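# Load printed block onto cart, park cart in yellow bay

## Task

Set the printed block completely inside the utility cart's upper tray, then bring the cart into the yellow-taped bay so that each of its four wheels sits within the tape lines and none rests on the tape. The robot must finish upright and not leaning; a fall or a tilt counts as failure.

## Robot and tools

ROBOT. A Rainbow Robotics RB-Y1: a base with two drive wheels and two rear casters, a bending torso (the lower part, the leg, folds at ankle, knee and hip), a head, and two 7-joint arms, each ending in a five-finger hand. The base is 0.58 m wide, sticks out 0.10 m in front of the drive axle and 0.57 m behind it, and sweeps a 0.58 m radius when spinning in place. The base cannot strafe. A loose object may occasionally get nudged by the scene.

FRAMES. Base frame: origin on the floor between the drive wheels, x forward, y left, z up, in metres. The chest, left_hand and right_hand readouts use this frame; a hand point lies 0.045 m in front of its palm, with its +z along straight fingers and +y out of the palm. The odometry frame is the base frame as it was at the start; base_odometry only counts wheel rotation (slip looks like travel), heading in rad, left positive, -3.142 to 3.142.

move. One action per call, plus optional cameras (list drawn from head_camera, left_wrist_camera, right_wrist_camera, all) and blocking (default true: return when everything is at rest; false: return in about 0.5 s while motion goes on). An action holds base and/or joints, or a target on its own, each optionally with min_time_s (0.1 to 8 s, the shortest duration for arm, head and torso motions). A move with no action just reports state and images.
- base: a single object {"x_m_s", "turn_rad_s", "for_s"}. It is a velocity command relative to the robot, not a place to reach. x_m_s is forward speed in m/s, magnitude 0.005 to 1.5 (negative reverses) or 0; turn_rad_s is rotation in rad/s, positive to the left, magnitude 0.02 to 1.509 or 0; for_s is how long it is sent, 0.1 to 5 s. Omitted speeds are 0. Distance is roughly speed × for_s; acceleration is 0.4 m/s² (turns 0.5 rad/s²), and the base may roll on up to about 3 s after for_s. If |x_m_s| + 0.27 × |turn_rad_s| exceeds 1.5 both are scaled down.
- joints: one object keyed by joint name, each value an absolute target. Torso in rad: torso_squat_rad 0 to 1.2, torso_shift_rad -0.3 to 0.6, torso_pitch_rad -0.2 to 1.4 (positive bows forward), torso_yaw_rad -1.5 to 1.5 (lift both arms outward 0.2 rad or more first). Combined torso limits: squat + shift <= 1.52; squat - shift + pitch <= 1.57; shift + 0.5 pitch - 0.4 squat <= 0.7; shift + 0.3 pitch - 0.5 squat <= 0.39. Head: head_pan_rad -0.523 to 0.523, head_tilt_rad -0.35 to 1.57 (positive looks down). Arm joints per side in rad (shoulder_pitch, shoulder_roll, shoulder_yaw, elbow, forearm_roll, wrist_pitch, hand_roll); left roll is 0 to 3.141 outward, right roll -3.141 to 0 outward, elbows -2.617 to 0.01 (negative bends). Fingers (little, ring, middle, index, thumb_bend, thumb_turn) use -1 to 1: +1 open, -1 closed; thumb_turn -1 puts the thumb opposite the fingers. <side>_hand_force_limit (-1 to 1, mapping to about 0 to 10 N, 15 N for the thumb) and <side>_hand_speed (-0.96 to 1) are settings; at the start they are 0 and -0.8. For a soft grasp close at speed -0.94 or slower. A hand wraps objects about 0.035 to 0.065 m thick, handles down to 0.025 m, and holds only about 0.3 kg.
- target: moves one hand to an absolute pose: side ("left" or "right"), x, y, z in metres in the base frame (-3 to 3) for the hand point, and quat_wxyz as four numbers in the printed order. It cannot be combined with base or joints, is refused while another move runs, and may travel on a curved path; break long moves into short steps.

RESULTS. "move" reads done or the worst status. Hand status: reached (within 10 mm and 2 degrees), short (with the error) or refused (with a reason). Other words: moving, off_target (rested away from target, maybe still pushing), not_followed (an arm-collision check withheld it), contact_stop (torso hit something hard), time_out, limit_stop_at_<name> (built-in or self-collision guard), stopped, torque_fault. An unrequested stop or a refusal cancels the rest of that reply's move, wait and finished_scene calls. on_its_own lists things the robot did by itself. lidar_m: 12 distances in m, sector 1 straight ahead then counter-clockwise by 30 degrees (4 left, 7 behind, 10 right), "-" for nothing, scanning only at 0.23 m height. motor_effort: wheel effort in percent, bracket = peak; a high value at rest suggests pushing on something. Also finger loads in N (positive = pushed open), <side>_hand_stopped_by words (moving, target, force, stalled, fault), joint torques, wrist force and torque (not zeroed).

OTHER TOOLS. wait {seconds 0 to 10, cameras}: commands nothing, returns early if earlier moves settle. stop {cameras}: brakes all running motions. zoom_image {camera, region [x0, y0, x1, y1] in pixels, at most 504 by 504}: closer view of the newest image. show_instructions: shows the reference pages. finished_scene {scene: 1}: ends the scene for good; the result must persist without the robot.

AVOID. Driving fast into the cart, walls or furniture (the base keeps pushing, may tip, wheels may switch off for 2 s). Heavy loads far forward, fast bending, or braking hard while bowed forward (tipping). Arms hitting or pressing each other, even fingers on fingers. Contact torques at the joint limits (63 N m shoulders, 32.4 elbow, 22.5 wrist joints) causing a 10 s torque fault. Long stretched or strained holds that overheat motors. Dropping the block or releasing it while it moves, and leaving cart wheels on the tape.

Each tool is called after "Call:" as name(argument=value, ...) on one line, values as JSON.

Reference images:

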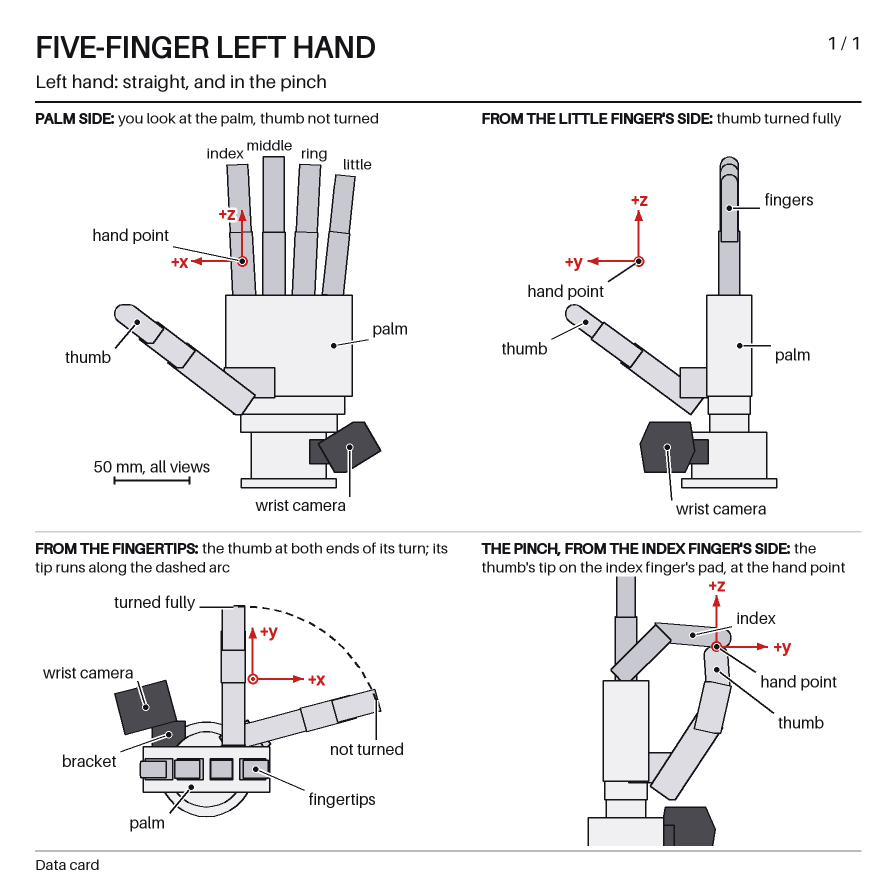

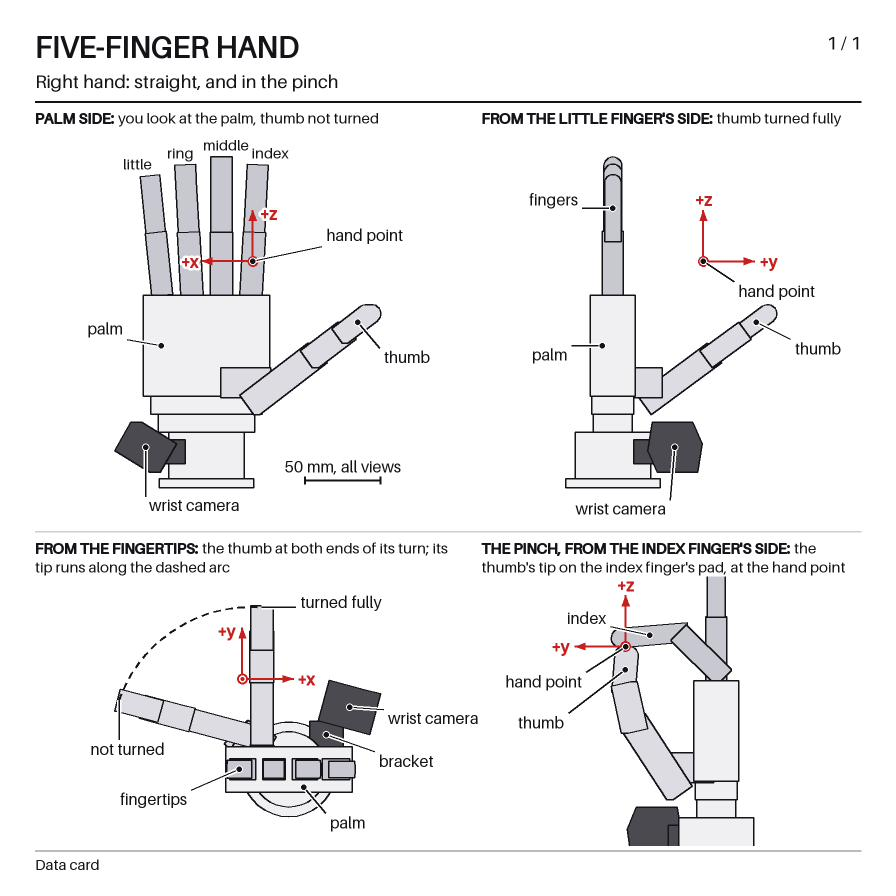

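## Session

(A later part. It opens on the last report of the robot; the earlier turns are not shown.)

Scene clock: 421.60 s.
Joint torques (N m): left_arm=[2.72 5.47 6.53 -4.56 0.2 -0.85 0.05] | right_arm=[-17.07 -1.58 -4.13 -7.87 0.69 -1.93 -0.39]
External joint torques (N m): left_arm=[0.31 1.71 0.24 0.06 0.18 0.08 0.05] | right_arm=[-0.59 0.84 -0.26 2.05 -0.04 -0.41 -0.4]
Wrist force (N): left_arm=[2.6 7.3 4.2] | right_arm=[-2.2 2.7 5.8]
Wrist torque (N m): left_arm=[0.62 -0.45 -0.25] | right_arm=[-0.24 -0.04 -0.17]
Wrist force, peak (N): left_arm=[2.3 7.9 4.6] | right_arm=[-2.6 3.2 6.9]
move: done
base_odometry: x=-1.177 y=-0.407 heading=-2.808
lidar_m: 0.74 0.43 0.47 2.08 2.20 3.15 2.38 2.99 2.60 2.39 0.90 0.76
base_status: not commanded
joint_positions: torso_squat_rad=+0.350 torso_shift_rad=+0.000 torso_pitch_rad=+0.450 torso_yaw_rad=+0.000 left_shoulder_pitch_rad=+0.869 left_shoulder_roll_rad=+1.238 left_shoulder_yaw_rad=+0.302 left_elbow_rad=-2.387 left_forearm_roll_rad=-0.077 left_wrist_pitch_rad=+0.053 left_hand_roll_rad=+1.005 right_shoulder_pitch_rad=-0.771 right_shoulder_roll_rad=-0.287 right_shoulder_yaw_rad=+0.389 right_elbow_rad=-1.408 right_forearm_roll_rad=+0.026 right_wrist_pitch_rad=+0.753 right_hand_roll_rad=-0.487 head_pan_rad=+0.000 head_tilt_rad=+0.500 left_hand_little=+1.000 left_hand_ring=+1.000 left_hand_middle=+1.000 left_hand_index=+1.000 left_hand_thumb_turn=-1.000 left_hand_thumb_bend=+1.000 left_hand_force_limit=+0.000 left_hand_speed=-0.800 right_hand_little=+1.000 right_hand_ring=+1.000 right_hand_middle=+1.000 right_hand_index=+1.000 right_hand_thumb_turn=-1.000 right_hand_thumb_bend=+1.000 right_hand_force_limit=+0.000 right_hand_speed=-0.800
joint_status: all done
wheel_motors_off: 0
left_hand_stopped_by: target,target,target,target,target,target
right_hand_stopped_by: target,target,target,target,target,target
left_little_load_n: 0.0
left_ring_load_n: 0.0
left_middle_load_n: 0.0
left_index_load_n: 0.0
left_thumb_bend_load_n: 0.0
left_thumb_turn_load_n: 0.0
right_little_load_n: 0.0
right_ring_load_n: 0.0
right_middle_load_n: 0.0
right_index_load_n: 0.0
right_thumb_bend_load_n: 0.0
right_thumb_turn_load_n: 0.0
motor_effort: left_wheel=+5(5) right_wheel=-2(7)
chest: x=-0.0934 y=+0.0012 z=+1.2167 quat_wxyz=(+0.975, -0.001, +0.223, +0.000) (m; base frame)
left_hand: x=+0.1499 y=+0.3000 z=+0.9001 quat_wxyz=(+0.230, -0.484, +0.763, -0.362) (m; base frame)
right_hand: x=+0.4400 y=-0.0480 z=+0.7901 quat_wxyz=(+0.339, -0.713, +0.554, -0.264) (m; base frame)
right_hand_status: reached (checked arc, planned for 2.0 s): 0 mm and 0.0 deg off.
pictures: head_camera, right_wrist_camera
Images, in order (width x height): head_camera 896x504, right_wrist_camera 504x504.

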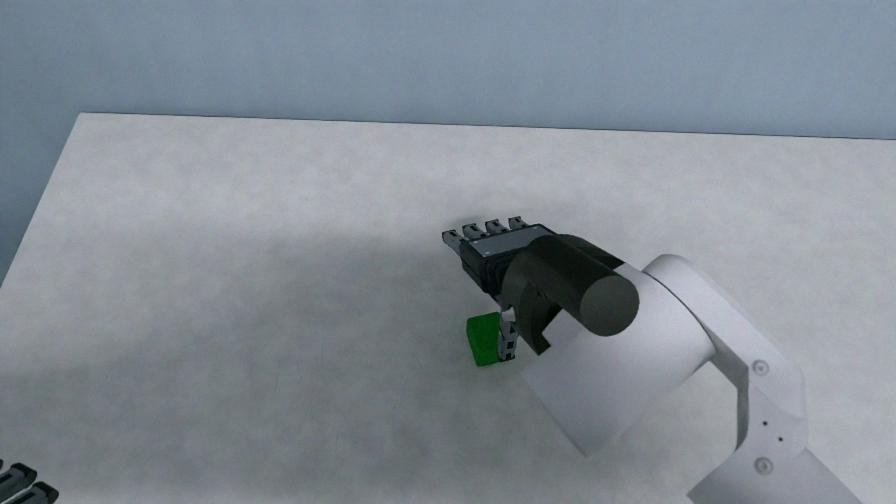

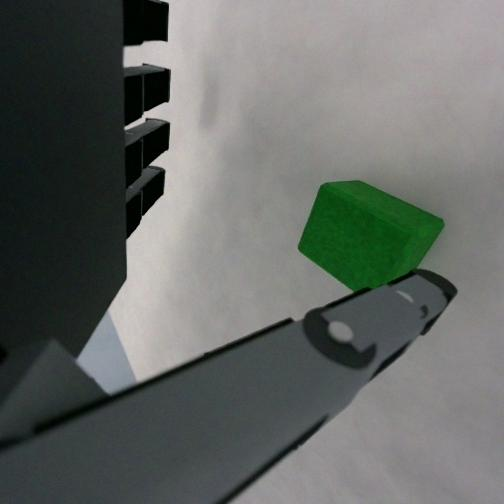

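Call:
move(target={"side": "right", "x": 0.446, "y": -0.041, "z": 0.765, "quat_wxyz": [0.3395, -0.7137, 0.5543, -0.2637]}, min_time_s=1)

Call:
move(target={"side": "right", "x": 0.446, "y": -0.041, "z": 0.74, "quat_wxyz": [0.3395, -0.7137, 0.5543, -0.2637]}, min_time_s=1, cameras=["head_camera", "right_wrist_camera"])

Scene clock: 435.47 s.
Joint torques (N m): left_arm=[2.76 4.61 6.33 -4.47 0.33 -1.04 0.16] | right_arm=[-17.92 -1.1 -1.71 -7.99 0.68 -1.86 -0.39]
External joint torques (N m): left_arm=[0.36 0.85 0.04 0.15 0.31 -0.11 0.17] | right_arm=[-0.94 0.94 1.69 1.83 -0.01 -0.36 -0.39]
Wrist force (N): left_arm=[2.8 7.3 4.4] | right_arm=[-2.0 2.4 5.9]
Wrist torque (N m): left_arm=[0.60 -0.46 -0.29] | right_arm=[-0.25 -0.04 -0.14]
Wrist force, peak (N): left_arm=[2.7 7.5 4.8] | right_arm=[-2.5 3.3 7.1]
move: done
base_odometry: x=-1.177 y=-0.407 heading=-2.808
lidar_m: 0.74 0.45 0.48 2.09 2.18 3.18 2.38 2.98 2.60 2.39 0.91 0.76
base_status: not commanded
joint_positions: torso_squat_rad=+0.350 torso_shift_rad=+0.000 torso_pitch_rad=+0.450 torso_yaw_rad=+0.000 left_shoulder_pitch_rad=+0.869 left_shoulder_roll_rad=+1.238 left_shoulder_yaw_rad=+0.302 left_elbow_rad=-2.387 left_forearm_roll_rad=-0.077 left_wrist_pitch_rad=+0.053 left_hand_roll_rad=+1.005 right_shoulder_pitch_rad=-0.806 right_shoulder_roll_rad=-0.246 right_shoulder_yaw_rad=+0.392 right_elbow_rad=-1.258 right_forearm_roll_rad=+0.068 right_wrist_pitch_rad=+0.651 right_hand_roll_rad=-0.512 head_pan_rad=+0.000 head_tilt_rad=+0.500 left_hand_little=+1.000 left_hand_ring=+1.000 left_hand_middle=+1.000 left_hand_index=+1.000 left_hand_thumb_turn=-1.000 left_hand_thumb_bend=+1.000 left_hand_force_limit=+0.000 left_hand_speed=-0.800 right_hand_little=+1.000 right_hand_ring=+1.000 right_hand_middle=+1.000 right_hand_index=+1.000 right_hand_thumb_turn=-1.000 right_hand_thumb_bend=+1.000 right_hand_force_limit=+0.000 right_hand_speed=-0.800
joint_status: all done
wheel_motors_off: 0
left_hand_stopped_by: target,target,target,target,target,target
right_hand_stopped_by: target,target,target,target,target,target
left_little_load_n: 0.0
left_ring_load_n: 0.0
left_middle_load_n: 0.0
left_index_load_n: 0.0
left_thumb_bend_load_n: 0.0
left_thumb_turn_load_n: 0.0
right_little_load_n: 0.0
right_ring_load_n: 0.0
right_middle_load_n: 0.0
right_index_load_n: 0.0
right_thumb_bend_load_n: 0.0
right_thumb_turn_load_n: 0.0
motor_effort: left_wheel=+5(5) right_wheel=-4(8)
chest: x=-0.0934 y=+0.0012 z=+1.2167 quat_wxyz=(+0.975, -0.001, +0.223, +0.000) (m; base frame)
left_hand: x=+0.1499 y=+0.3000 z=+0.9001 quat_wxyz=(+0.230, -0.484, +0.763, -0.362) (m; base frame)
right_hand: x=+0.4454 y=-0.0413 z=+0.7656 quat_wxyz=(+0.339, -0.713, +0.554, -0.264) (m; base frame)
right_hand_status: reached (checked arc, planned for 1.0 s): 1 mm and 0.0 deg off.
pictures: none

Scene clock: 436.80 s.
Joint torques (N m): left_arm=[2.26 4.64 6.67 -4.47 0.11 -0.84 0.18] | right_arm=[-6.77 -0.51 -0.46 3.81 0.71 -2.72 -0.36]
External joint torques (N m): left_arm=[-0.11 0.85 0.35 0.15 0.1 0.1 0.19] | right_arm=[10.46 1.38 2.56 13.44 0.07 -1.22 -0.37]
Wrist force (N): left_arm=[2.3 7.3 4.3] | right_arm=[3.5 -25.2 -72.6]
Wrist torque (N m): left_arm=[0.61 -0.42 -0.30] | right_arm=[-4.84 0.92 -0.81]
Wrist force, peak (N): left_arm=[2.7 7.7 4.5] | right_arm=[3.7 -25.6 -73.7]
move: done
base_odometry: x=-1.177 y=-0.407 heading=-2.808
lidar_m: 0.74 0.44 0.46 2.10 2.20 3.17 2.38 2.99 2.61 2.41 0.91 0.76
base_status: not commanded
joint_positions: torso_squat_rad=+0.350 torso_shift_rad=-0.001 torso_pitch_rad=+0.447 torso_yaw_rad=+0.000 left_shoulder_pitch_rad=+0.869 left_shoulder_roll_rad=+1.239 left_shoulder_yaw_rad=+0.302 left_elbow_rad=-2.387 left_forearm_roll_rad=-0.077 left_wrist_pitch_rad=+0.053 left_hand_roll_rad=+1.005 right_shoulder_pitch_rad=-0.827 right_shoulder_roll_rad=-0.217 right_shoulder_yaw_rad=+0.389 right_elbow_rad=-1.126 right_forearm_roll_rad=+0.109 right_wrist_pitch_rad=+0.546 right_hand_roll_rad=-0.540 head_pan_rad=+0.000 head_tilt_rad=+0.500 left_hand_little=+1.000 left_hand_ring=+1.000 left_hand_middle=+1.000 left_hand_index=+1.000 left_hand_thumb_turn=-1.000 left_hand_thumb_bend=+1.000 left_hand_force_limit=+0.000 left_hand_speed=-0.800 right_hand_little=+1.000 right_hand_ring=+1.000 right_hand_middle=+1.000 right_hand_index=+1.000 right_hand_thumb_turn=-1.001 right_hand_thumb_bend=+1.003 right_hand_force_limit=+0.000 right_hand_speed=-0.800
joint_status: all done
wheel_motors_off: 0
left_hand_stopped_by: target,target,target,target,target,target
right_hand_stopped_by: target,target,target,target,target,target
left_little_load_n: 0.0
left_ring_load_n: 0.0
left_middle_load_n: 0.0
left_index_load_n: 0.0
left_thumb_bend_load_n: 0.0
left_thumb_turn_load_n: 0.0
right_little_load_n: 0.0
right_ring_load_n: 0.0
right_middle_load_n: 0.0
right_index_load_n: 0.0
right_thumb_bend_load_n: 10.5
right_thumb_turn_load_n: -15.0
motor_effort: left_wheel=+6(6) right_wheel=+2(7)
chest: x=-0.0950 y=+0.0012 z=+1.2170 quat_wxyz=(+0.975, -0.001, +0.222, +0.000) (m; base frame)
left_hand: x=+0.1494 y=+0.2998 z=+0.9010 quat_wxyz=(+0.231, -0.483, +0.762, -0.363) (m; base frame)
right_hand: x=+0.4469 y=-0.0403 z=+0.7450 quat_wxyz=(+0.342, -0.712, +0.552, -0.265) (m; base frame)
right_hand_status: reached (checked arc, planned for 1.0 s): 5 mm and 0.4 deg off.
pictures: head_camera, right_wrist_camera
Images, in order (width x height): head_camera 896x504, right_wrist_camera 504x504.

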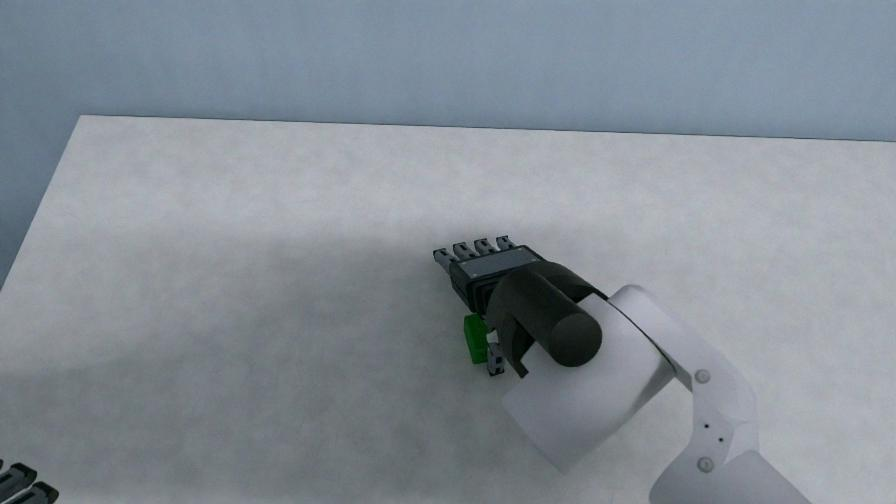

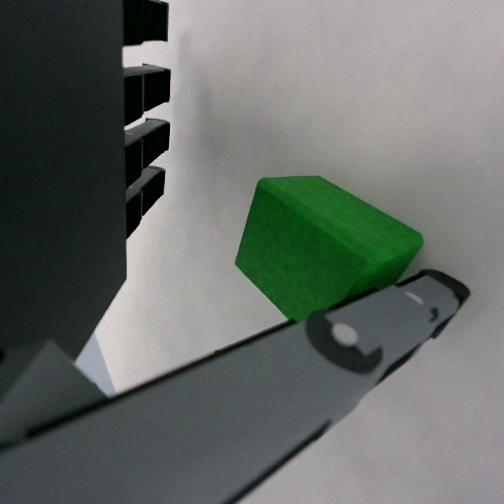

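Call:
move(target={"side": "right", "x": 0.446, "y": -0.041, "z": 0.755, "quat_wxyz": [0.3395, -0.7137, 0.5543, -0.2637]}, min_time_s=1, cameras=["head_camera", "right_wrist_camera"])

Scene clock: 446.87 s.
Joint torques (N m): left_arm=[2.45 4.6 6.71 -4.35 0.09 -1.19 0.14] | right_arm=[-14.98 -2.87 -1.45 -9.18 0.35 -1.24 0.11]
External joint torques (N m): left_arm=[0.05 0.83 0.42 0.27 0.07 -0.25 0.15] | right_arm=[2.18 -0.89 1.76 0.53 -0.31 0.25 0.11]
Wrist force (N): left_arm=[2.7 7.1 4.3] | right_arm=[-2.6 2.0 6.6]
Wrist torque (N m): left_arm=[0.60 -0.47 -0.27] | right_arm=[-0.35 0.04 -0.10]
Wrist force, peak (N): left_arm=[2.5 7.6 4.8] | right_arm=[3.2 -25.8 -74.0]
move: done
base_odometry: x=-1.177 y=-0.407 heading=-2.808
lidar_m: 0.74 0.44 0.47 2.08 2.20 3.16 2.37 3.00 2.60 2.39 0.91 0.76
base_status: not commanded
joint_positions: torso_squat_rad=+0.350 torso_shift_rad=+0.000 torso_pitch_rad=+0.450 torso_yaw_rad=+0.000 left_shoulder_pitch_rad=+0.869 left_shoulder_roll_rad=+1.239 left_shoulder_yaw_rad=+0.302 left_elbow_rad=-2.387 left_forearm_roll_rad=-0.077 left_wrist_pitch_rad=+0.053 left_hand_roll_rad=+1.005 right_shoulder_pitch_rad=-0.821 right_shoulder_roll_rad=-0.232 right_shoulder_yaw_rad=+0.393 right_elbow_rad=-1.186 right_forearm_roll_rad=+0.082 right_wrist_pitch_rad=+0.600 right_hand_roll_rad=-0.525 head_pan_rad=+0.000 head_tilt_rad=+0.500 left_hand_little=+1.000 left_hand_ring=+1.000 left_hand_middle=+1.000 left_hand_index=+1.000 left_hand_thumb_turn=-1.000 left_hand_thumb_bend=+1.000 left_hand_force_limit=+0.000 left_hand_speed=-0.800 right_hand_little=+1.000 right_hand_ring=+1.000 right_hand_middle=+1.000 right_hand_index=+1.000 right_hand_thumb_turn=-1.000 right_hand_thumb_bend=+1.000 right_hand_force_limit=+0.000 right_hand_speed=-0.800
joint_status: all done
wheel_motors_off: 0
left_hand_stopped_by: target,target,target,target,target,target
right_hand_stopped_by: target,target,target,target,target,target
left_little_load_n: 0.0
left_ring_load_n: 0.0
left_middle_load_n: 0.0
left_index_load_n: 0.0
left_thumb_bend_load_n: 0.0
left_thumb_turn_load_n: 0.0
right_little_load_n: 0.0
right_ring_load_n: 0.0
right_middle_load_n: 0.0
right_index_load_n: 0.0
right_thumb_bend_load_n: 0.0
right_thumb_turn_load_n: 0.0
motor_effort: left_wheel=+6(8) right_wheel=-4(7)
chest: x=-0.0936 y=+0.0012 z=+1.2167 quat_wxyz=(+0.975, -0.001, +0.223, +0.000) (m; base frame)
left_hand: x=+0.1499 y=+0.3000 z=+0.9002 quat_wxyz=(+0.230, -0.484, +0.763, -0.363) (m; base frame)
right_hand: x=+0.4467 y=-0.0405 z=+0.7539 quat_wxyz=(+0.339, -0.713, +0.554, -0.263) (m; base frame)
right_hand_status: reached (checked arc, planned for 1.0 s): 1 mm and 0.1 deg off.
pictures: head_camera, right_wrist_camera
Images, in order (width x height): head_camera 896x504, right_wrist_camera 504x504.

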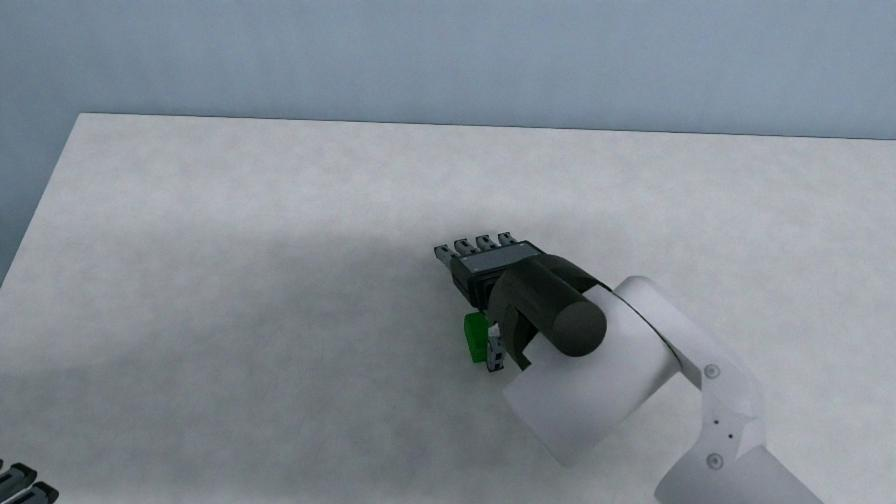

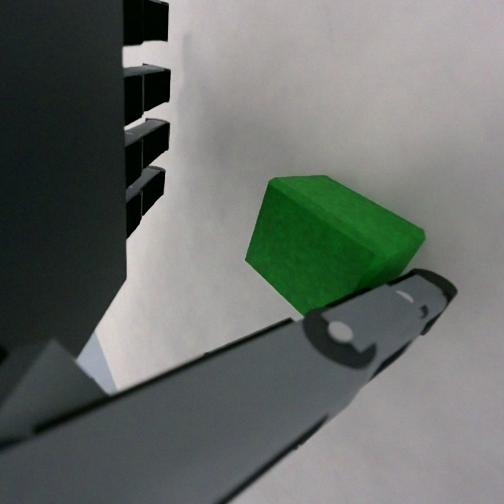

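Call:
move(joints={"right_hand_speed": -0.85, "right_hand_force_limit": -0.4, "right_hand_index": 0.0, "right_hand_middle": 0.0, "right_hand_ring": 0.0}, cameras=["head_camera", "right_wrist_camera"])

Scene clock: 455.03 s.
Joint torques (N m): left_arm=[2.74 4.38 6.21 -4.39 0.11 -0.93 0] | right_arm=[-14.99 -2.97 -1.41 -7.35 0.29 -0.9 0.06]
External joint torques (N m): left_arm=[0.34 0.61 -0.09 0.23 0.09 0.01 0.01] | right_arm=[2.16 -0.99 1.8 2.35 -0.37 0.58 0.05]
Wrist force (N): left_arm=[2.6 7.0 4.1] | right_arm=[-2.7 -0.8 4.5]
Wrist torque (N m): left_arm=[0.62 -0.46 -0.28] | right_arm=[0.03 0.21 -0.17]
Wrist force, peak (N): left_arm=[2.7 7.8 4.5] | right_arm=[-3.5 1.8 6.5]
move: off_target
base_odometry: x=-1.177 y=-0.407 heading=-2.808
lidar_m: 0.74 0.45 0.47 2.09 2.19 3.17 2.37 2.99 2.60 2.39 0.91 0.76
base_status: not commanded
joint_positions: torso_squat_rad=+0.350 torso_shift_rad=+0.000 torso_pitch_rad=+0.450 torso_yaw_rad=+0.000 left_shoulder_pitch_rad=+0.869 left_shoulder_roll_rad=+1.239 left_shoulder_yaw_rad=+0.302 left_elbow_rad=-2.387 left_forearm_roll_rad=-0.077 left_wrist_pitch_rad=+0.053 left_hand_roll_rad=+1.005 right_shoulder_pitch_rad=-0.821 right_shoulder_roll_rad=-0.232 right_shoulder_yaw_rad=+0.393 right_elbow_rad=-1.187 right_forearm_roll_rad=+0.082 right_wrist_pitch_rad=+0.600 right_hand_roll_rad=-0.525 head_pan_rad=+0.000 head_tilt_rad=+0.500 left_hand_little=+1.000 left_hand_ring=+1.000 left_hand_middle=+1.000 left_hand_index=+1.000 left_hand_thumb_turn=-1.000 left_hand_thumb_bend=+1.000 left_hand_force_limit=+0.000 left_hand_speed=-0.800 right_hand_little=+1.000 right_hand_ring=+0.000 right_hand_middle=+0.572 right_hand_index=+0.000 right_hand_thumb_turn=-1.000 right_hand_thumb_bend=+1.000 right_hand_force_limit=-0.400 right_hand_speed=-0.850
joint_status: right_hand_middle off_target (ended at +0.572, target +0.000); the others done
wheel_motors_off: 0
left_hand_stopped_by: target,target,target,target,target,target
right_hand_stopped_by: target,target,force,target,target,target
left_little_load_n: 0.0
left_ring_load_n: 0.0
left_middle_load_n: 0.0
left_index_load_n: 0.0
left_thumb_bend_load_n: 0.0
left_thumb_turn_load_n: 0.0
right_little_load_n: 0.0
right_ring_load_n: 0.0
right_middle_load_n: 3.0
right_index_load_n: 0.0
right_thumb_bend_load_n: 0.0
right_thumb_turn_load_n: 0.0
motor_effort: left_wheel=+6(6) right_wheel=-3(5)
chest: x=-0.0936 y=+0.0012 z=+1.2167 quat_wxyz=(+0.975, -0.001, +0.223, +0.000) (m; base frame)
left_hand: x=+0.1499 y=+0.3000 z=+0.9003 quat_wxyz=(+0.230, -0.484, +0.763, -0.363) (m; base frame)
right_hand: x=+0.4468 y=-0.0404 z=+0.7541 quat_wxyz=(+0.339, -0.713, +0.554, -0.263) (m; base frame)
pictures: head_camera, right_wrist_camera
Images, in order (width x height): head_camera 896x504, right_wrist_camera 504x504.

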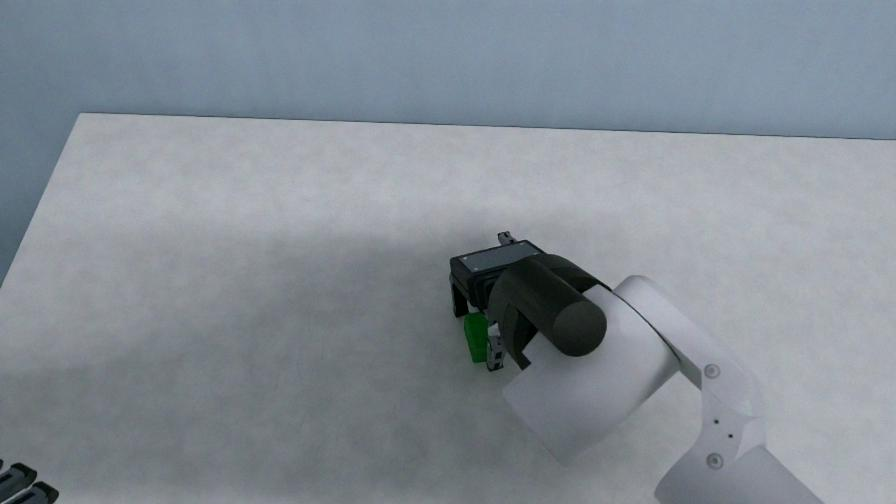

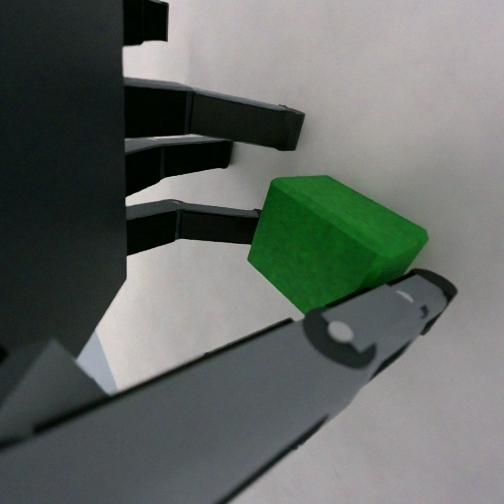

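Call:
move(target={"side": "right", "x": 0.447, "y": -0.04, "z": 0.762, "quat_wxyz": [0.3395, -0.7137, 0.5543, -0.2637]}, min_time_s=0.6)

Call:
move(joints={"right_hand_middle": -0.3, "right_hand_index": -0.3}, cameras=["head_camera", "right_wrist_camera"])

Scene clock: 467.67 s.
Joint torques (N m): left_arm=[2.62 4.27 6.63 -4.24 0.35 -1.03 0.02] | right_arm=[-14.94 -3.11 -1.37 -9.05 0.34 -1.35 0.08]
External joint torques (N m): left_arm=[0.22 0.5 0.34 0.38 0.34 -0.09 0.03] | right_arm=[2.22 -1.11 1.94 0.72 -0.33 0.14 0.07]
Wrist force (N): left_arm=[2.5 7.3 4.7] | right_arm=[-2.7 1.9 5.7]
Wrist torque (N m): left_arm=[0.58 -0.42 -0.27] | right_arm=[-0.36 0.06 -0.11]
Wrist force, peak (N): left_arm=[3.0 7.9 4.3] | right_arm=[-2.7 1.8 6.7]
move: done
base_odometry: x=-1.177 y=-0.407 heading=-2.808
lidar_m: 0.74 0.45 0.46 2.08 2.20 3.17 2.38 2.99 2.60 2.40 0.90 0.76
base_status: not commanded
joint_positions: torso_squat_rad=+0.350 torso_shift_rad=+0.000 torso_pitch_rad=+0.450 torso_yaw_rad=+0.000 left_shoulder_pitch_rad=+0.869 left_shoulder_roll_rad=+1.239 left_shoulder_yaw_rad=+0.302 left_elbow_rad=-2.387 left_forearm_roll_rad=-0.077 left_wrist_pitch_rad=+0.053 left_hand_roll_rad=+1.005 right_shoulder_pitch_rad=-0.819 right_shoulder_roll_rad=-0.238 right_shoulder_yaw_rad=+0.393 right_elbow_rad=-1.222 right_forearm_roll_rad=+0.075 right_wrist_pitch_rad=+0.629 right_hand_roll_rad=-0.519 head_pan_rad=+0.000 head_tilt_rad=+0.500 left_hand_little=+1.000 left_hand_ring=+1.000 left_hand_middle=+1.000 left_hand_index=+1.000 left_hand_thumb_turn=-1.000 left_hand_thumb_bend=+1.000 left_hand_force_limit=+0.000 left_hand_speed=-0.800 right_hand_little=+1.000 right_hand_ring=+0.000 right_hand_middle=+0.571 right_hand_index=+0.000 right_hand_thumb_turn=-1.000 right_hand_thumb_bend=+1.000 right_hand_force_limit=-0.400 right_hand_speed=-0.850
joint_status: all done
wheel_motors_off: 0
left_hand_stopped_by: target,target,target,target,target,target
right_hand_stopped_by: target,target,force,target,target,target
left_little_load_n: 0.0
left_ring_load_n: 0.0
left_middle_load_n: 0.0
left_index_load_n: 0.0
left_thumb_bend_load_n: 0.0
left_thumb_turn_load_n: 0.0
right_little_load_n: 0.0
right_ring_load_n: 0.0
right_middle_load_n: 0.0
right_index_load_n: 0.0
right_thumb_bend_load_n: 0.0
right_thumb_turn_load_n: 0.0
motor_effort: left_wheel=+6(6) right_wheel=-5(5)
chest: x=-0.0936 y=+0.0012 z=+1.2167 quat_wxyz=(+0.975, -0.001, +0.223, +0.000) (m; base frame)
left_hand: x=+0.1499 y=+0.3000 z=+0.9003 quat_wxyz=(+0.230, -0.484, +0.763, -0.363) (m; base frame)
right_hand: x=+0.4477 y=-0.0395 z=+0.7619 quat_wxyz=(+0.340, -0.713, +0.554, -0.264) (m; base frame)
right_hand_status: reached (checked arc, planned for 0.6 s): 1 mm and 0.1 deg off.
pictures: none

Scene clock: 469.83 s.
Joint torques (N m): left_arm=[2.44 4.86 6.01 -4.63 0.17 -0.81 0.17] | right_arm=[-15.12 -2.65 -1.34 -9.03 0.34 -1.31 0.01]
External joint torques (N m): left_arm=[0.04 1.09 -0.29 -0.02 0.15 0.13 0.17] | right_arm=[2.04 -0.65 1.97 0.73 -0.33 0.17 0]
Wrist force (N): left_arm=[2.9 7.3 4.2] | right_arm=[-1.7 2.6 5.5]
Wrist torque (N m): left_arm=[0.60 -0.48 -0.28] | right_arm=[-0.18 -0.13 -0.04]
Wrist force, peak (N): left_arm=[2.9 7.7 4.7] | right_arm=[-3.1 2.2 6.2]
move: off_target
base_odometry: x=-1.177 y=-0.407 heading=-2.808
lidar_m: 0.74 0.45 0.47 2.09 2.20 3.16 2.38 2.99 2.60 2.39 0.91 0.76
base_status: not commanded
joint_positions: torso_squat_rad=+0.350 torso_shift_rad=+0.000 torso_pitch_rad=+0.450 torso_yaw_rad=+0.000 left_shoulder_pitch_rad=+0.869 left_shoulder_roll_rad=+1.239 left_shoulder_yaw_rad=+0.302 left_elbow_rad=-2.387 left_forearm_roll_rad=-0.077 left_wrist_pitch_rad=+0.053 left_hand_roll_rad=+1.005 right_shoulder_pitch_rad=-0.819 right_shoulder_roll_rad=-0.238 right_shoulder_yaw_rad=+0.393 right_elbow_rad=-1.222 right_forearm_roll_rad=+0.075 right_wrist_pitch_rad=+0.629 right_hand_roll_rad=-0.519 head_pan_rad=+0.000 head_tilt_rad=+0.500 left_hand_little=+1.000 left_hand_ring=+1.000 left_hand_middle=+1.000 left_hand_index=+1.000 left_hand_thumb_turn=-1.000 left_hand_thumb_bend=+1.000 left_hand_force_limit=+0.000 left_hand_speed=-0.800 right_hand_little=+1.000 right_hand_ring=+0.000 right_hand_middle=-0.178 right_hand_index=-0.233 right_hand_thumb_turn=-1.000 right_hand_thumb_bend=+1.000 right_hand_force_limit=-0.400 right_hand_speed=-0.850
joint_status: right_hand_middle off_target (ended at -0.178, target -0.300); right_hand_index off_target (ended at -0.233, target -0.300)
wheel_motors_off: 0
left_hand_stopped_by: target,target,target,target,target,target
right_hand_stopped_by: target,target,force,force,target,target
left_little_load_n: -0.5
left_ring_load_n: -0.5
left_middle_load_n: 0.0
left_index_load_n: 0.0
left_thumb_bend_load_n: 0.0
left_thumb_turn_load_n: 0.0
right_little_load_n: 0.0
right_ring_load_n: 0.0
right_middle_load_n: 3.0
right_index_load_n: 5.5
right_thumb_bend_load_n: 1.5
right_thumb_turn_load_n: -1.0
motor_effort: left_wheel=+6(6) right_wheel=-2(6)
chest: x=-0.0936 y=+0.0012 z=+1.2167 quat_wxyz=(+0.975, -0.001, +0.223, +0.000) (m; base frame)
left_hand: x=+0.1499 y=+0.3000 z=+0.9003 quat_wxyz=(+0.230, -0.484, +0.763, -0.363) (m; base frame)
right_hand: x=+0.4477 y=-0.0395 z=+0.7619 quat_wxyz=(+0.340, -0.713, +0.554, -0.264) (m; base frame)
pictures: head_camera, right_wrist_camera
Images, in order (width x height): head_camera 896x504, right_wrist_camera 504x504.

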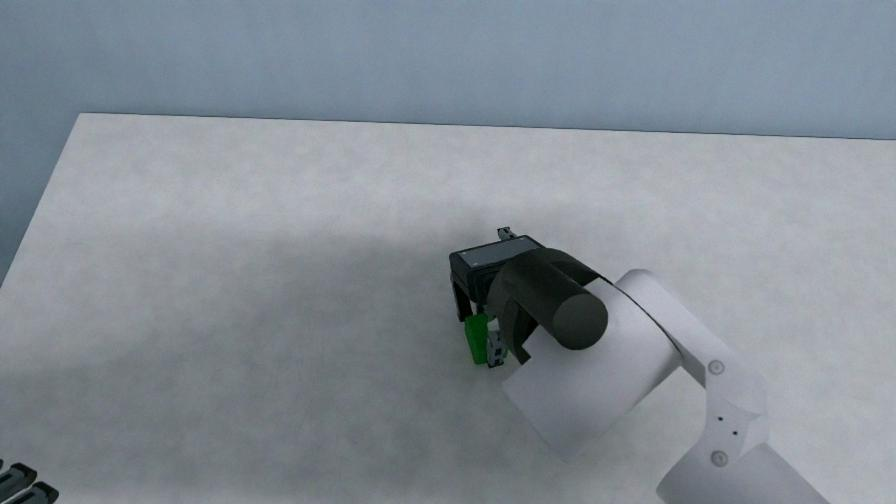

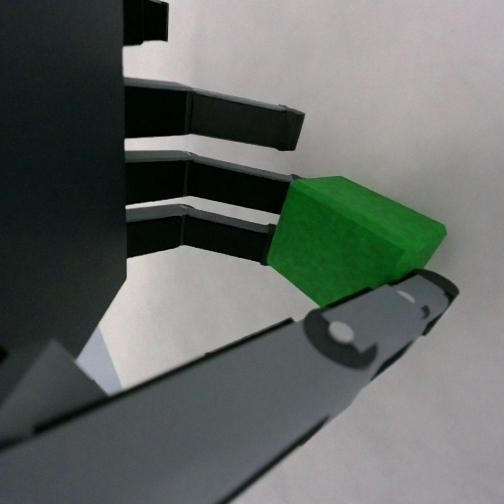

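Call:
move(joints={"right_hand_force_limit": 0.1, "right_hand_thumb_bend": 0.6})

Call:
move(joints={"right_hand_middle": -0.5, "right_hand_index": -0.5}, cameras=["head_camera", "right_wrist_camera"])

Scene clock: 475.40 s.
Joint torques (N m): left_arm=[3.02 4.84 7.18 -4.73 0.19 -0.83 0.1] | right_arm=[-15.15 -2.86 -1.54 -9.01 0.31 -1.31 0.08]
External joint torques (N m): left_arm=[0.62 1.07 0.88 -0.12 0.17 0.11 0.1] | right_arm=[2.01 -0.86 1.77 0.75 -0.36 0.17 0.07]
Wrist force (N): left_arm=[2.4 7.2 4.6] | right_arm=[-2.8 1.7 5.0]
Wrist torque (N m): left_arm=[0.59 -0.41 -0.27] | right_arm=[-0.29 0.09 -0.10]
Wrist force, peak (N): left_arm=[2.6 7.6 4.8] | right_arm=[-3.3 2.1 6.9]
move: off_target
base_odometry: x=-1.177 y=-0.407 heading=-2.808
lidar_m: 0.73 0.45 0.47 2.09 2.20 3.16 2.39 2.99 2.60 2.40 0.91 0.76
base_status: not commanded
joint_positions: torso_squat_rad=+0.350 torso_shift_rad=+0.000 torso_pitch_rad=+0.450 torso_yaw_rad=+0.000 left_shoulder_pitch_rad=+0.869 left_shoulder_roll_rad=+1.239 left_shoulder_yaw_rad=+0.302 left_elbow_rad=-2.387 left_forearm_roll_rad=-0.077 left_wrist_pitch_rad=+0.053 left_hand_roll_rad=+1.005 right_shoulder_pitch_rad=-0.819 right_shoulder_roll_rad=-0.238 right_shoulder_yaw_rad=+0.393 right_elbow_rad=-1.222 right_forearm_roll_rad=+0.075 right_wrist_pitch_rad=+0.629 right_hand_roll_rad=-0.519 head_pan_rad=+0.000 head_tilt_rad=+0.500 left_hand_little=+1.000 left_hand_ring=+1.000 left_hand_middle=+1.000 left_hand_index=+1.000 left_hand_thumb_turn=-1.000 left_hand_thumb_bend=+1.000 left_hand_force_limit=+0.000 left_hand_speed=-0.800 right_hand_little=+1.000 right_hand_ring=+0.000 right_hand_middle=-0.177 right_hand_index=-0.233 right_hand_thumb_turn=-1.000 right_hand_thumb_bend=+0.986 right_hand_force_limit=+0.100 right_hand_speed=-0.850
joint_status: right_hand_thumb_bend off_target (ended at +0.986, target +0.600); the others done
wheel_motors_off: 0
left_hand_stopped_by: target,target,target,target,target,target
right_hand_stopped_by: target,target,force,force,force,target
left_little_load_n: 0.0
left_ring_load_n: 0.0
left_middle_load_n: 0.0
left_index_load_n: 0.0
left_thumb_bend_load_n: 0.0
left_thumb_turn_load_n: 0.0
right_little_load_n: 0.0
right_ring_load_n: 0.0
right_middle_load_n: 3.5
right_index_load_n: 6.5
right_thumb_bend_load_n: 8.0
right_thumb_turn_load_n: -1.0
motor_effort: left_wheel=+6(6) right_wheel=-1(6)
chest: x=-0.0936 y=+0.0012 z=+1.2167 quat_wxyz=(+0.975, -0.001, +0.223, +0.000) (m; base frame)
left_hand: x=+0.1499 y=+0.3000 z=+0.9003 quat_wxyz=(+0.230, -0.484, +0.763, -0.363) (m; base frame)
right_hand: x=+0.4477 y=-0.0395 z=+0.7619 quat_wxyz=(+0.340, -0.713, +0.554, -0.264) (m; base frame)
pictures: none

Scene clock: 476.10 s.
Joint torques (N m): left_arm=[2.62 4.45 6.71 -4.3 0.01 -0.89 0.08] | right_arm=[-15.14 -2.87 -1.56 -9.14 0.32 -1.3 0.09]
External joint torques (N m): left_arm=[0.22 0.68 0.41 0.32 -0.01 0.05 0.09] | right_arm=[2.02 -0.87 1.76 0.62 -0.35 0.18 0.08]
Wrist force (N): left_arm=[2.7 7.5 4.5] | right_arm=[-1.9 1.8 5.8]
Wrist torque (N m): left_arm=[0.61 -0.47 -0.30] | right_arm=[-0.36 -0.04 -0.11]
Wrist force, peak (N): left_arm=[2.9 7.5 4.4] | right_arm=[-3.0 1.7 6.4]
move: off_target
base_odometry: x=-1.177 y=-0.407 heading=-2.808
lidar_m: 0.74 0.45 0.47 2.09 2.19 3.16 2.38 3.00 2.60 2.39 0.91 0.76
base_status: not commanded
joint_positions: torso_squat_rad=+0.350 torso_shift_rad=+0.000 torso_pitch_rad=+0.450 torso_yaw_rad=+0.000 left_shoulder_pitch_rad=+0.869 left_shoulder_roll_rad=+1.239 left_shoulder_yaw_rad=+0.302 left_elbow_rad=-2.387 left_forearm_roll_rad=-0.077 left_wrist_pitch_rad=+0.053 left_hand_roll_rad=+1.005 right_shoulder_pitch_rad=-0.819 right_shoulder_roll_rad=-0.238 right_shoulder_yaw_rad=+0.393 right_elbow_rad=-1.222 right_forearm_roll_rad=+0.075 right_wrist_pitch_rad=+0.629 right_hand_roll_rad=-0.519 head_pan_rad=+0.000 head_tilt_rad=+0.500 left_hand_little=+1.000 left_hand_ring=+1.000 left_hand_middle=+1.000 left_hand_index=+1.000 left_hand_thumb_turn=-1.000 left_hand_thumb_bend=+1.000 left_hand_force_limit=+0.000 left_hand_speed=-0.800 right_hand_little=+1.000 right_hand_ring=+0.000 right_hand_middle=-0.188 right_hand_index=-0.233 right_hand_thumb_turn=-1.000 right_hand_thumb_bend=+0.986 right_hand_force_limit=+0.100 right_hand_speed=-0.850
joint_status: right_hand_middle off_target (ended at -0.188, target -0.500); right_hand_index off_target (ended at -0.233, target -0.500)
wheel_motors_off: 0
left_hand_stopped_by: target,target,target,target,target,target
right_hand_stopped_by: target,target,force,force,force,target
left_little_load_n: 0.0
left_ring_load_n: 0.0
left_middle_load_n: 0.0
left_index_load_n: 0.0
left_thumb_bend_load_n: 0.0
left_thumb_turn_load_n: 0.0
right_little_load_n: 0.0
right_ring_load_n: 0.0
right_middle_load_n: 7.5
right_index_load_n: 5.0
right_thumb_bend_load_n: 9.0
right_thumb_turn_load_n: 0.0
motor_effort: left_wheel=+6(6) right_wheel=-2(4)
chest: x=-0.0936 y=+0.0012 z=+1.2167 quat_wxyz=(+0.975, -0.001, +0.223, +0.000) (m; base frame)
left_hand: x=+0.1499 y=+0.3000 z=+0.9003 quat_wxyz=(+0.230, -0.484, +0.763, -0.363) (m; base frame)
right_hand: x=+0.4477 y=-0.0395 z=+0.7619 quat_wxyz=(+0.340, -0.713, +0.554, -0.264) (m; base frame)
pictures: head_camera, right_wrist_camera
Images, in order (width x height): head_camera 896x504, right_wrist_camera 504x504.

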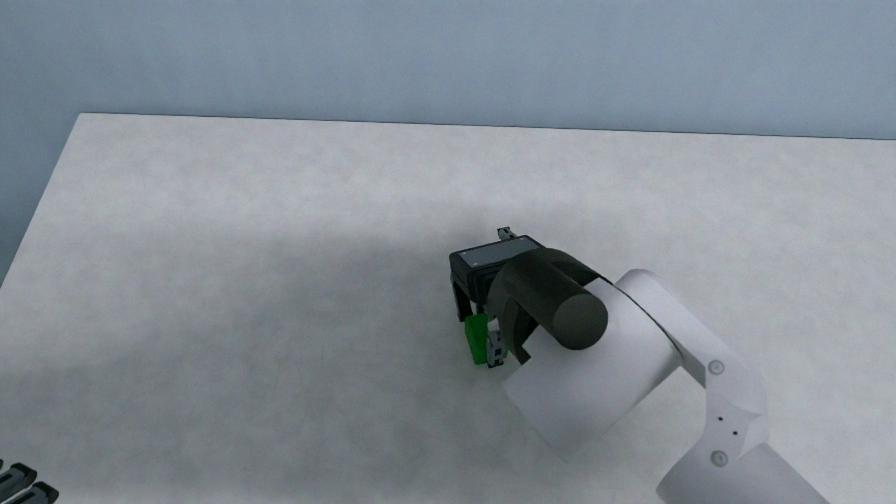

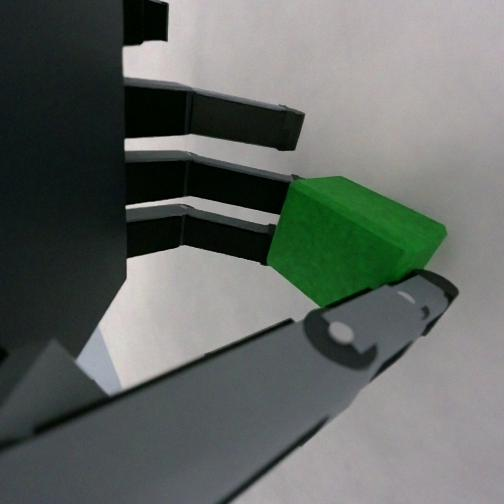

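Lift in small steps.

Call:
move(target={"side": "right", "x": 0.44, "y": -0.045, "z": 0.785, "quat_wxyz": [0.3395, -0.7137, 0.5543, -0.2637]}, min_time_s=1.2, cameras=["head_camera", "right_wrist_camera"])

Scene clock: 490.63 s.
Joint torques (N m): left_arm=[2.95 5.24 6.33 -4.42 0.28 -1.02 0.29] | right_arm=[-14.79 -3.01 -2.76 -9.24 0.4 -1.37 0.04]
External joint torques (N m): left_arm=[0.55 1.48 0.03 0.2 0.27 -0.08 0.29] | right_arm=[1.79 -0.77 0.98 0.66 -0.32 0.13 0.03]
Wrist force (N): left_arm=[2.8 7.3 4.2] | right_arm=[-2.6 2.2 5.7]
Wrist torque (N m): left_arm=[0.62 -0.48 -0.25] | right_arm=[-0.30 0.07 -0.12]
Wrist force, peak (N): left_arm=[2.6 7.8 4.4] | right_arm=[-2.8 1.5 6.9]
move: done
base_odometry: x=-1.177 y=-0.407 heading=-2.808
lidar_m: 0.74 0.45 0.48 2.08 2.19 3.16 2.38 2.99 2.60 2.39 0.90 0.76
base_status: not commanded
joint_positions: torso_squat_rad=+0.350 torso_shift_rad=+0.000 torso_pitch_rad=+0.450 torso_yaw_rad=+0.000 left_shoulder_pitch_rad=+0.869 left_shoulder_roll_rad=+1.239 left_shoulder_yaw_rad=+0.302 left_elbow_rad=-2.387 left_forearm_roll_rad=-0.077 left_wrist_pitch_rad=+0.053 left_hand_roll_rad=+1.005 right_shoulder_pitch_rad=-0.778 right_shoulder_roll_rad=-0.274 right_shoulder_yaw_rad=+0.393 right_elbow_rad=-1.377 right_forearm_roll_rad=+0.040 right_wrist_pitch_rad=+0.733 right_hand_roll_rad=-0.496 head_pan_rad=+0.000 head_tilt_rad=+0.500 left_hand_little=+1.000 left_hand_ring=+1.000 left_hand_middle=+1.000 left_hand_index=+1.000 left_hand_thumb_turn=-1.000 left_hand_thumb_bend=+1.000 left_hand_force_limit=+0.000 left_hand_speed=-0.800 right_hand_little=+1.000 right_hand_ring=+0.000 right_hand_middle=-0.188 right_hand_index=-0.233 right_hand_thumb_turn=-1.000 right_hand_thumb_bend=+0.986 right_hand_force_limit=+0.100 right_hand_speed=-0.850
joint_status: all done
wheel_motors_off: 0
left_hand_stopped_by: target,target,target,target,target,target
right_hand_stopped_by: target,target,force,force,force,target
left_little_load_n: 0.0
left_ring_load_n: 0.0
left_middle_load_n: 0.0
left_index_load_n: 0.0
left_thumb_bend_load_n: 0.0
left_thumb_turn_load_n: 0.0
right_little_load_n: 0.0
right_ring_load_n: 0.0
right_middle_load_n: 7.5
right_index_load_n: 5.0
right_thumb_bend_load_n: 9.0
right_thumb_turn_load_n: -0.5
motor_effort: left_wheel=+6(6) right_wheel=-4(5)
chest: x=-0.0936 y=+0.0012 z=+1.2167 quat_wxyz=(+0.975, -0.001, +0.223, +0.000) (m; base frame)
left_hand: x=+0.1499 y=+0.3000 z=+0.9002 quat_wxyz=(+0.230, -0.484, +0.763, -0.363) (m; base frame)
right_hand: x=+0.4406 y=-0.0446 z=+0.7850 quat_wxyz=(+0.340, -0.713, +0.554, -0.264) (m; base frame)
right_hand_status: reached (checked arc, planned for 1.2 s): 1 mm and 0.0 deg off.
pictures: head_camera, right_wrist_camera
Images, in order (width x height): head_camera 896x504, right_wrist_camera 504x504.

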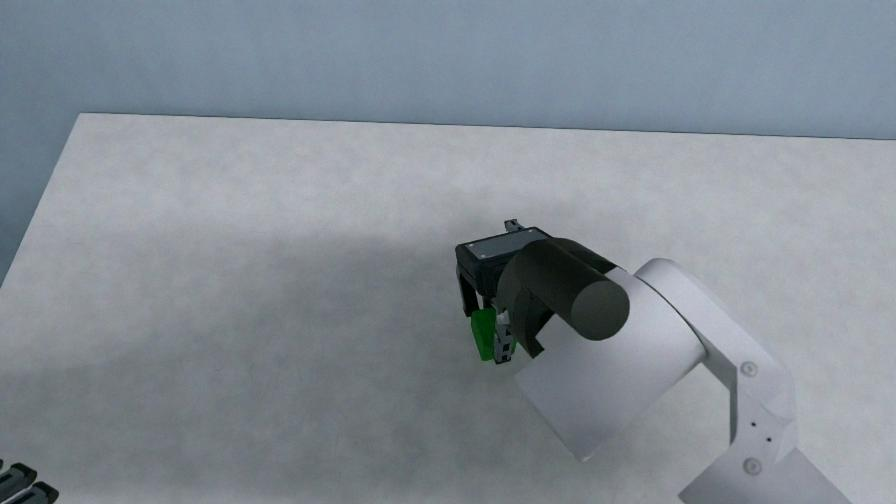

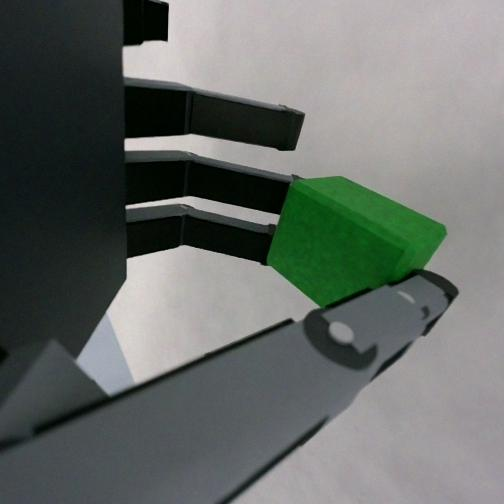

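Call:
move(target={"side": "right", "x": 0.38, "y": -0.1, "z": 0.86, "quat_wxyz": [0.3395, -0.7137, 0.5543, -0.2637]}, min_time_s=2)

Call:
move(target={"side": "right", "x": 0.3, "y": -0.15, "z": 0.97, "quat_wxyz": [0.304, -0.639, 0.639, -0.304]}, min_time_s=2.5, cameras=["head_camera", "right_wrist_camera"])

Scene clock: 499.43 s.
Joint torques (N m): left_arm=[3.39 4.9 6.39 -4.39 0.2 -1.02 -0.09] | right_arm=[-10.59 -5.26 -5.03 -9 0.48 -1.65 0.01]
External joint torques (N m): left_arm=[0.99 1.14 0.09 0.22 0.18 -0.08 -0.08] | right_arm=[1.66 -0.63 0.19 0.55 -0.34 -0.12 0]
Wrist force (N): left_arm=[2.8 7.3 4.4] | right_arm=[-2.5 1.8 6.3]
Wrist torque (N m): left_arm=[0.60 -0.50 -0.25] | right_arm=[-0.37 0.01 -0.14]
Wrist force, peak (N): left_arm=[2.6 8.0 4.4] | right_arm=[-3.3 1.7 6.9]
move: done
base_odometry: x=-1.177 y=-0.407 heading=-2.808
lidar_m: 0.73 0.45 0.47 2.09 2.19 3.17 2.38 2.99 2.59 2.39 0.91 0.76
base_status: not commanded
joint_positions: torso_squat_rad=+0.350 torso_shift_rad=+0.000 torso_pitch_rad=+0.450 torso_yaw_rad=+0.000 left_shoulder_pitch_rad=+0.869 left_shoulder_roll_rad=+1.239 left_shoulder_yaw_rad=+0.302 left_elbow_rad=-2.387 left_forearm_roll_rad=-0.077 left_wrist_pitch_rad=+0.053 left_hand_roll_rad=+1.005 right_shoulder_pitch_rad=-0.548 right_shoulder_roll_rad=-0.475 right_shoulder_yaw_rad=+0.338 right_elbow_rad=-1.961 right_forearm_roll_rad=-0.094 right_wrist_pitch_rad=+1.031 right_hand_roll_rad=-0.457 head_pan_rad=+0.000 head_tilt_rad=+0.500 left_hand_little=+1.000 left_hand_ring=+1.000 left_hand_middle=+1.000 left_hand_index=+1.000 left_hand_thumb_turn=-1.000 left_hand_thumb_bend=+1.000 left_hand_force_limit=+0.000 left_hand_speed=-0.800 right_hand_little=+1.000 right_hand_ring=+0.000 right_hand_middle=-0.188 right_hand_index=-0.233 right_hand_thumb_turn=-1.000 right_hand_thumb_bend=+0.986 right_hand_force_limit=+0.100 right_hand_speed=-0.850
joint_status: all done
wheel_motors_off: 0
left_hand_stopped_by: target,target,target,target,target,target
right_hand_stopped_by: target,target,force,force,force,target
left_little_load_n: 0.0
left_ring_load_n: 0.0
left_middle_load_n: 0.0
left_index_load_n: 0.0
left_thumb_bend_load_n: 0.0
left_thumb_turn_load_n: 0.0
right_little_load_n: 0.0
right_ring_load_n: 0.0
right_middle_load_n: 7.0
right_index_load_n: 5.0
right_thumb_bend_load_n: 9.0
right_thumb_turn_load_n: 0.0
motor_effort: left_wheel=+6(6) right_wheel=-2(5)
chest: x=-0.0936 y=+0.0012 z=+1.2167 quat_wxyz=(+0.975, -0.001, +0.223, +0.000) (m; base frame)
left_hand: x=+0.1499 y=+0.3000 z=+0.9003 quat_wxyz=(+0.230, -0.484, +0.763, -0.363) (m; base frame)
right_hand: x=+0.3802 y=-0.0997 z=+0.8601 quat_wxyz=(+0.339, -0.713, +0.554, -0.264) (m; base frame)
right_hand_status: reached (checked arc, planned for 2.0 s): 0 mm and 0.0 deg off.
pictures: none

Scene clock: 502.27 s.
Joint torques (N m): left_arm=[2.59 4.47 6.2 -4.52 0.17 -0.91 0.06] | right_arm=[-6.36 -5.41 -4.02 -7.5 1.03 -1.38 -0.41]
External joint torques (N m): left_arm=[0.19 0.71 -0.09 0.1 0.15 0.03 0.06] | right_arm=[1.84 -0.73 0.09 0.21 -0.07 0.01 -0.42]
Wrist force (N): left_arm=[2.3 7.2 4.3] | right_arm=[-2.3 2.1 5.6]
Wrist torque (N m): left_arm=[0.61 -0.42 -0.28] | right_arm=[-0.29 -0.02 -0.19]
Wrist force, peak (N): left_arm=[2.8 7.7 4.3] | right_arm=[-3.3 2.1 6.8]
move: done
base_odometry: x=-1.177 y=-0.407 heading=-2.808
lidar_m: 0.74 0.45 0.46 2.09 2.19 3.16 2.37 2.99 2.60 2.40 0.90 0.76
base_status: not commanded
joint_positions: torso_squat_rad=+0.350 torso_shift_rad=+0.000 torso_pitch_rad=+0.450 torso_yaw_rad=+0.000 left_shoulder_pitch_rad=+0.869 left_shoulder_roll_rad=+1.239 left_shoulder_yaw_rad=+0.302 left_elbow_rad=-2.387 left_forearm_roll_rad=-0.077 left_wrist_pitch_rad=+0.053 left_hand_roll_rad=+1.005 right_shoulder_pitch_rad=-0.440 right_shoulder_roll_rad=-0.503 right_shoulder_yaw_rad=+0.266 right_elbow_rad=-2.570 right_forearm_roll_rad=+0.040 right_wrist_pitch_rad=+1.631 right_hand_roll_rad=-0.621 head_pan_rad=+0.000 head_tilt_rad=+0.500 left_hand_little=+1.000 left_hand_ring=+1.000 left_hand_middle=+1.000 left_hand_index=+1.000 left_hand_thumb_turn=-1.000 left_hand_thumb_bend=+1.000 left_hand_force_limit=+0.000 left_hand_speed=-0.800 right_hand_little=+1.000 right_hand_ring=+0.000 right_hand_middle=-0.188 right_hand_index=-0.233 right_hand_thumb_turn=-1.000 right_hand_thumb_bend=+0.986 right_hand_force_limit=+0.100 right_hand_speed=-0.850
joint_status: all done
wheel_motors_off: 0
left_hand_stopped_by: target,target,target,target,target,target
right_hand_stopped_by: target,target,force,force,force,target
left_little_load_n: 0.0
left_ring_load_n: 0.0
left_middle_load_n: 0.0
left_index_load_n: 0.0
left_thumb_bend_load_n: 0.0
left_thumb_turn_load_n: 0.0
right_little_load_n: 0.0
right_ring_load_n: 0.0
right_middle_load_n: 7.5
right_index_load_n: 5.0
right_thumb_bend_load_n: 9.0
right_thumb_turn_load_n: -0.5
motor_effort: left_wheel=+6(6) right_wheel=-1(5)
chest: x=-0.0936 y=+0.0012 z=+1.2167 quat_wxyz=(+0.975, -0.001, +0.223, +0.000) (m; base frame)
left_hand: x=+0.1499 y=+0.3000 z=+0.9003 quat_wxyz=(+0.230, -0.484, +0.763, -0.363) (m; base frame)
right_hand: x=+0.3002 y=-0.1498 z=+0.9698 quat_wxyz=(+0.305, -0.638, +0.638, -0.304) (m; base frame)
right_hand_status: reached (checked arc, planned for 2.5 s): 0 mm and 0.1 deg off.
pictures: head_camera, right_wrist_camera
Images, in order (width x height): head_camera 896x504, right_wrist_camera 504x504.

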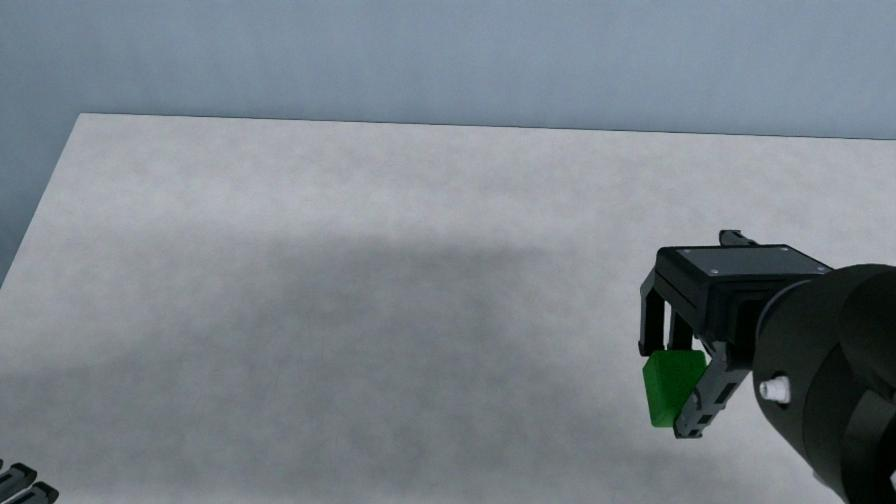

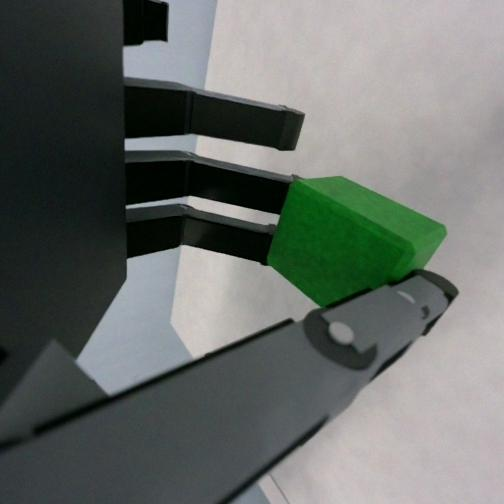

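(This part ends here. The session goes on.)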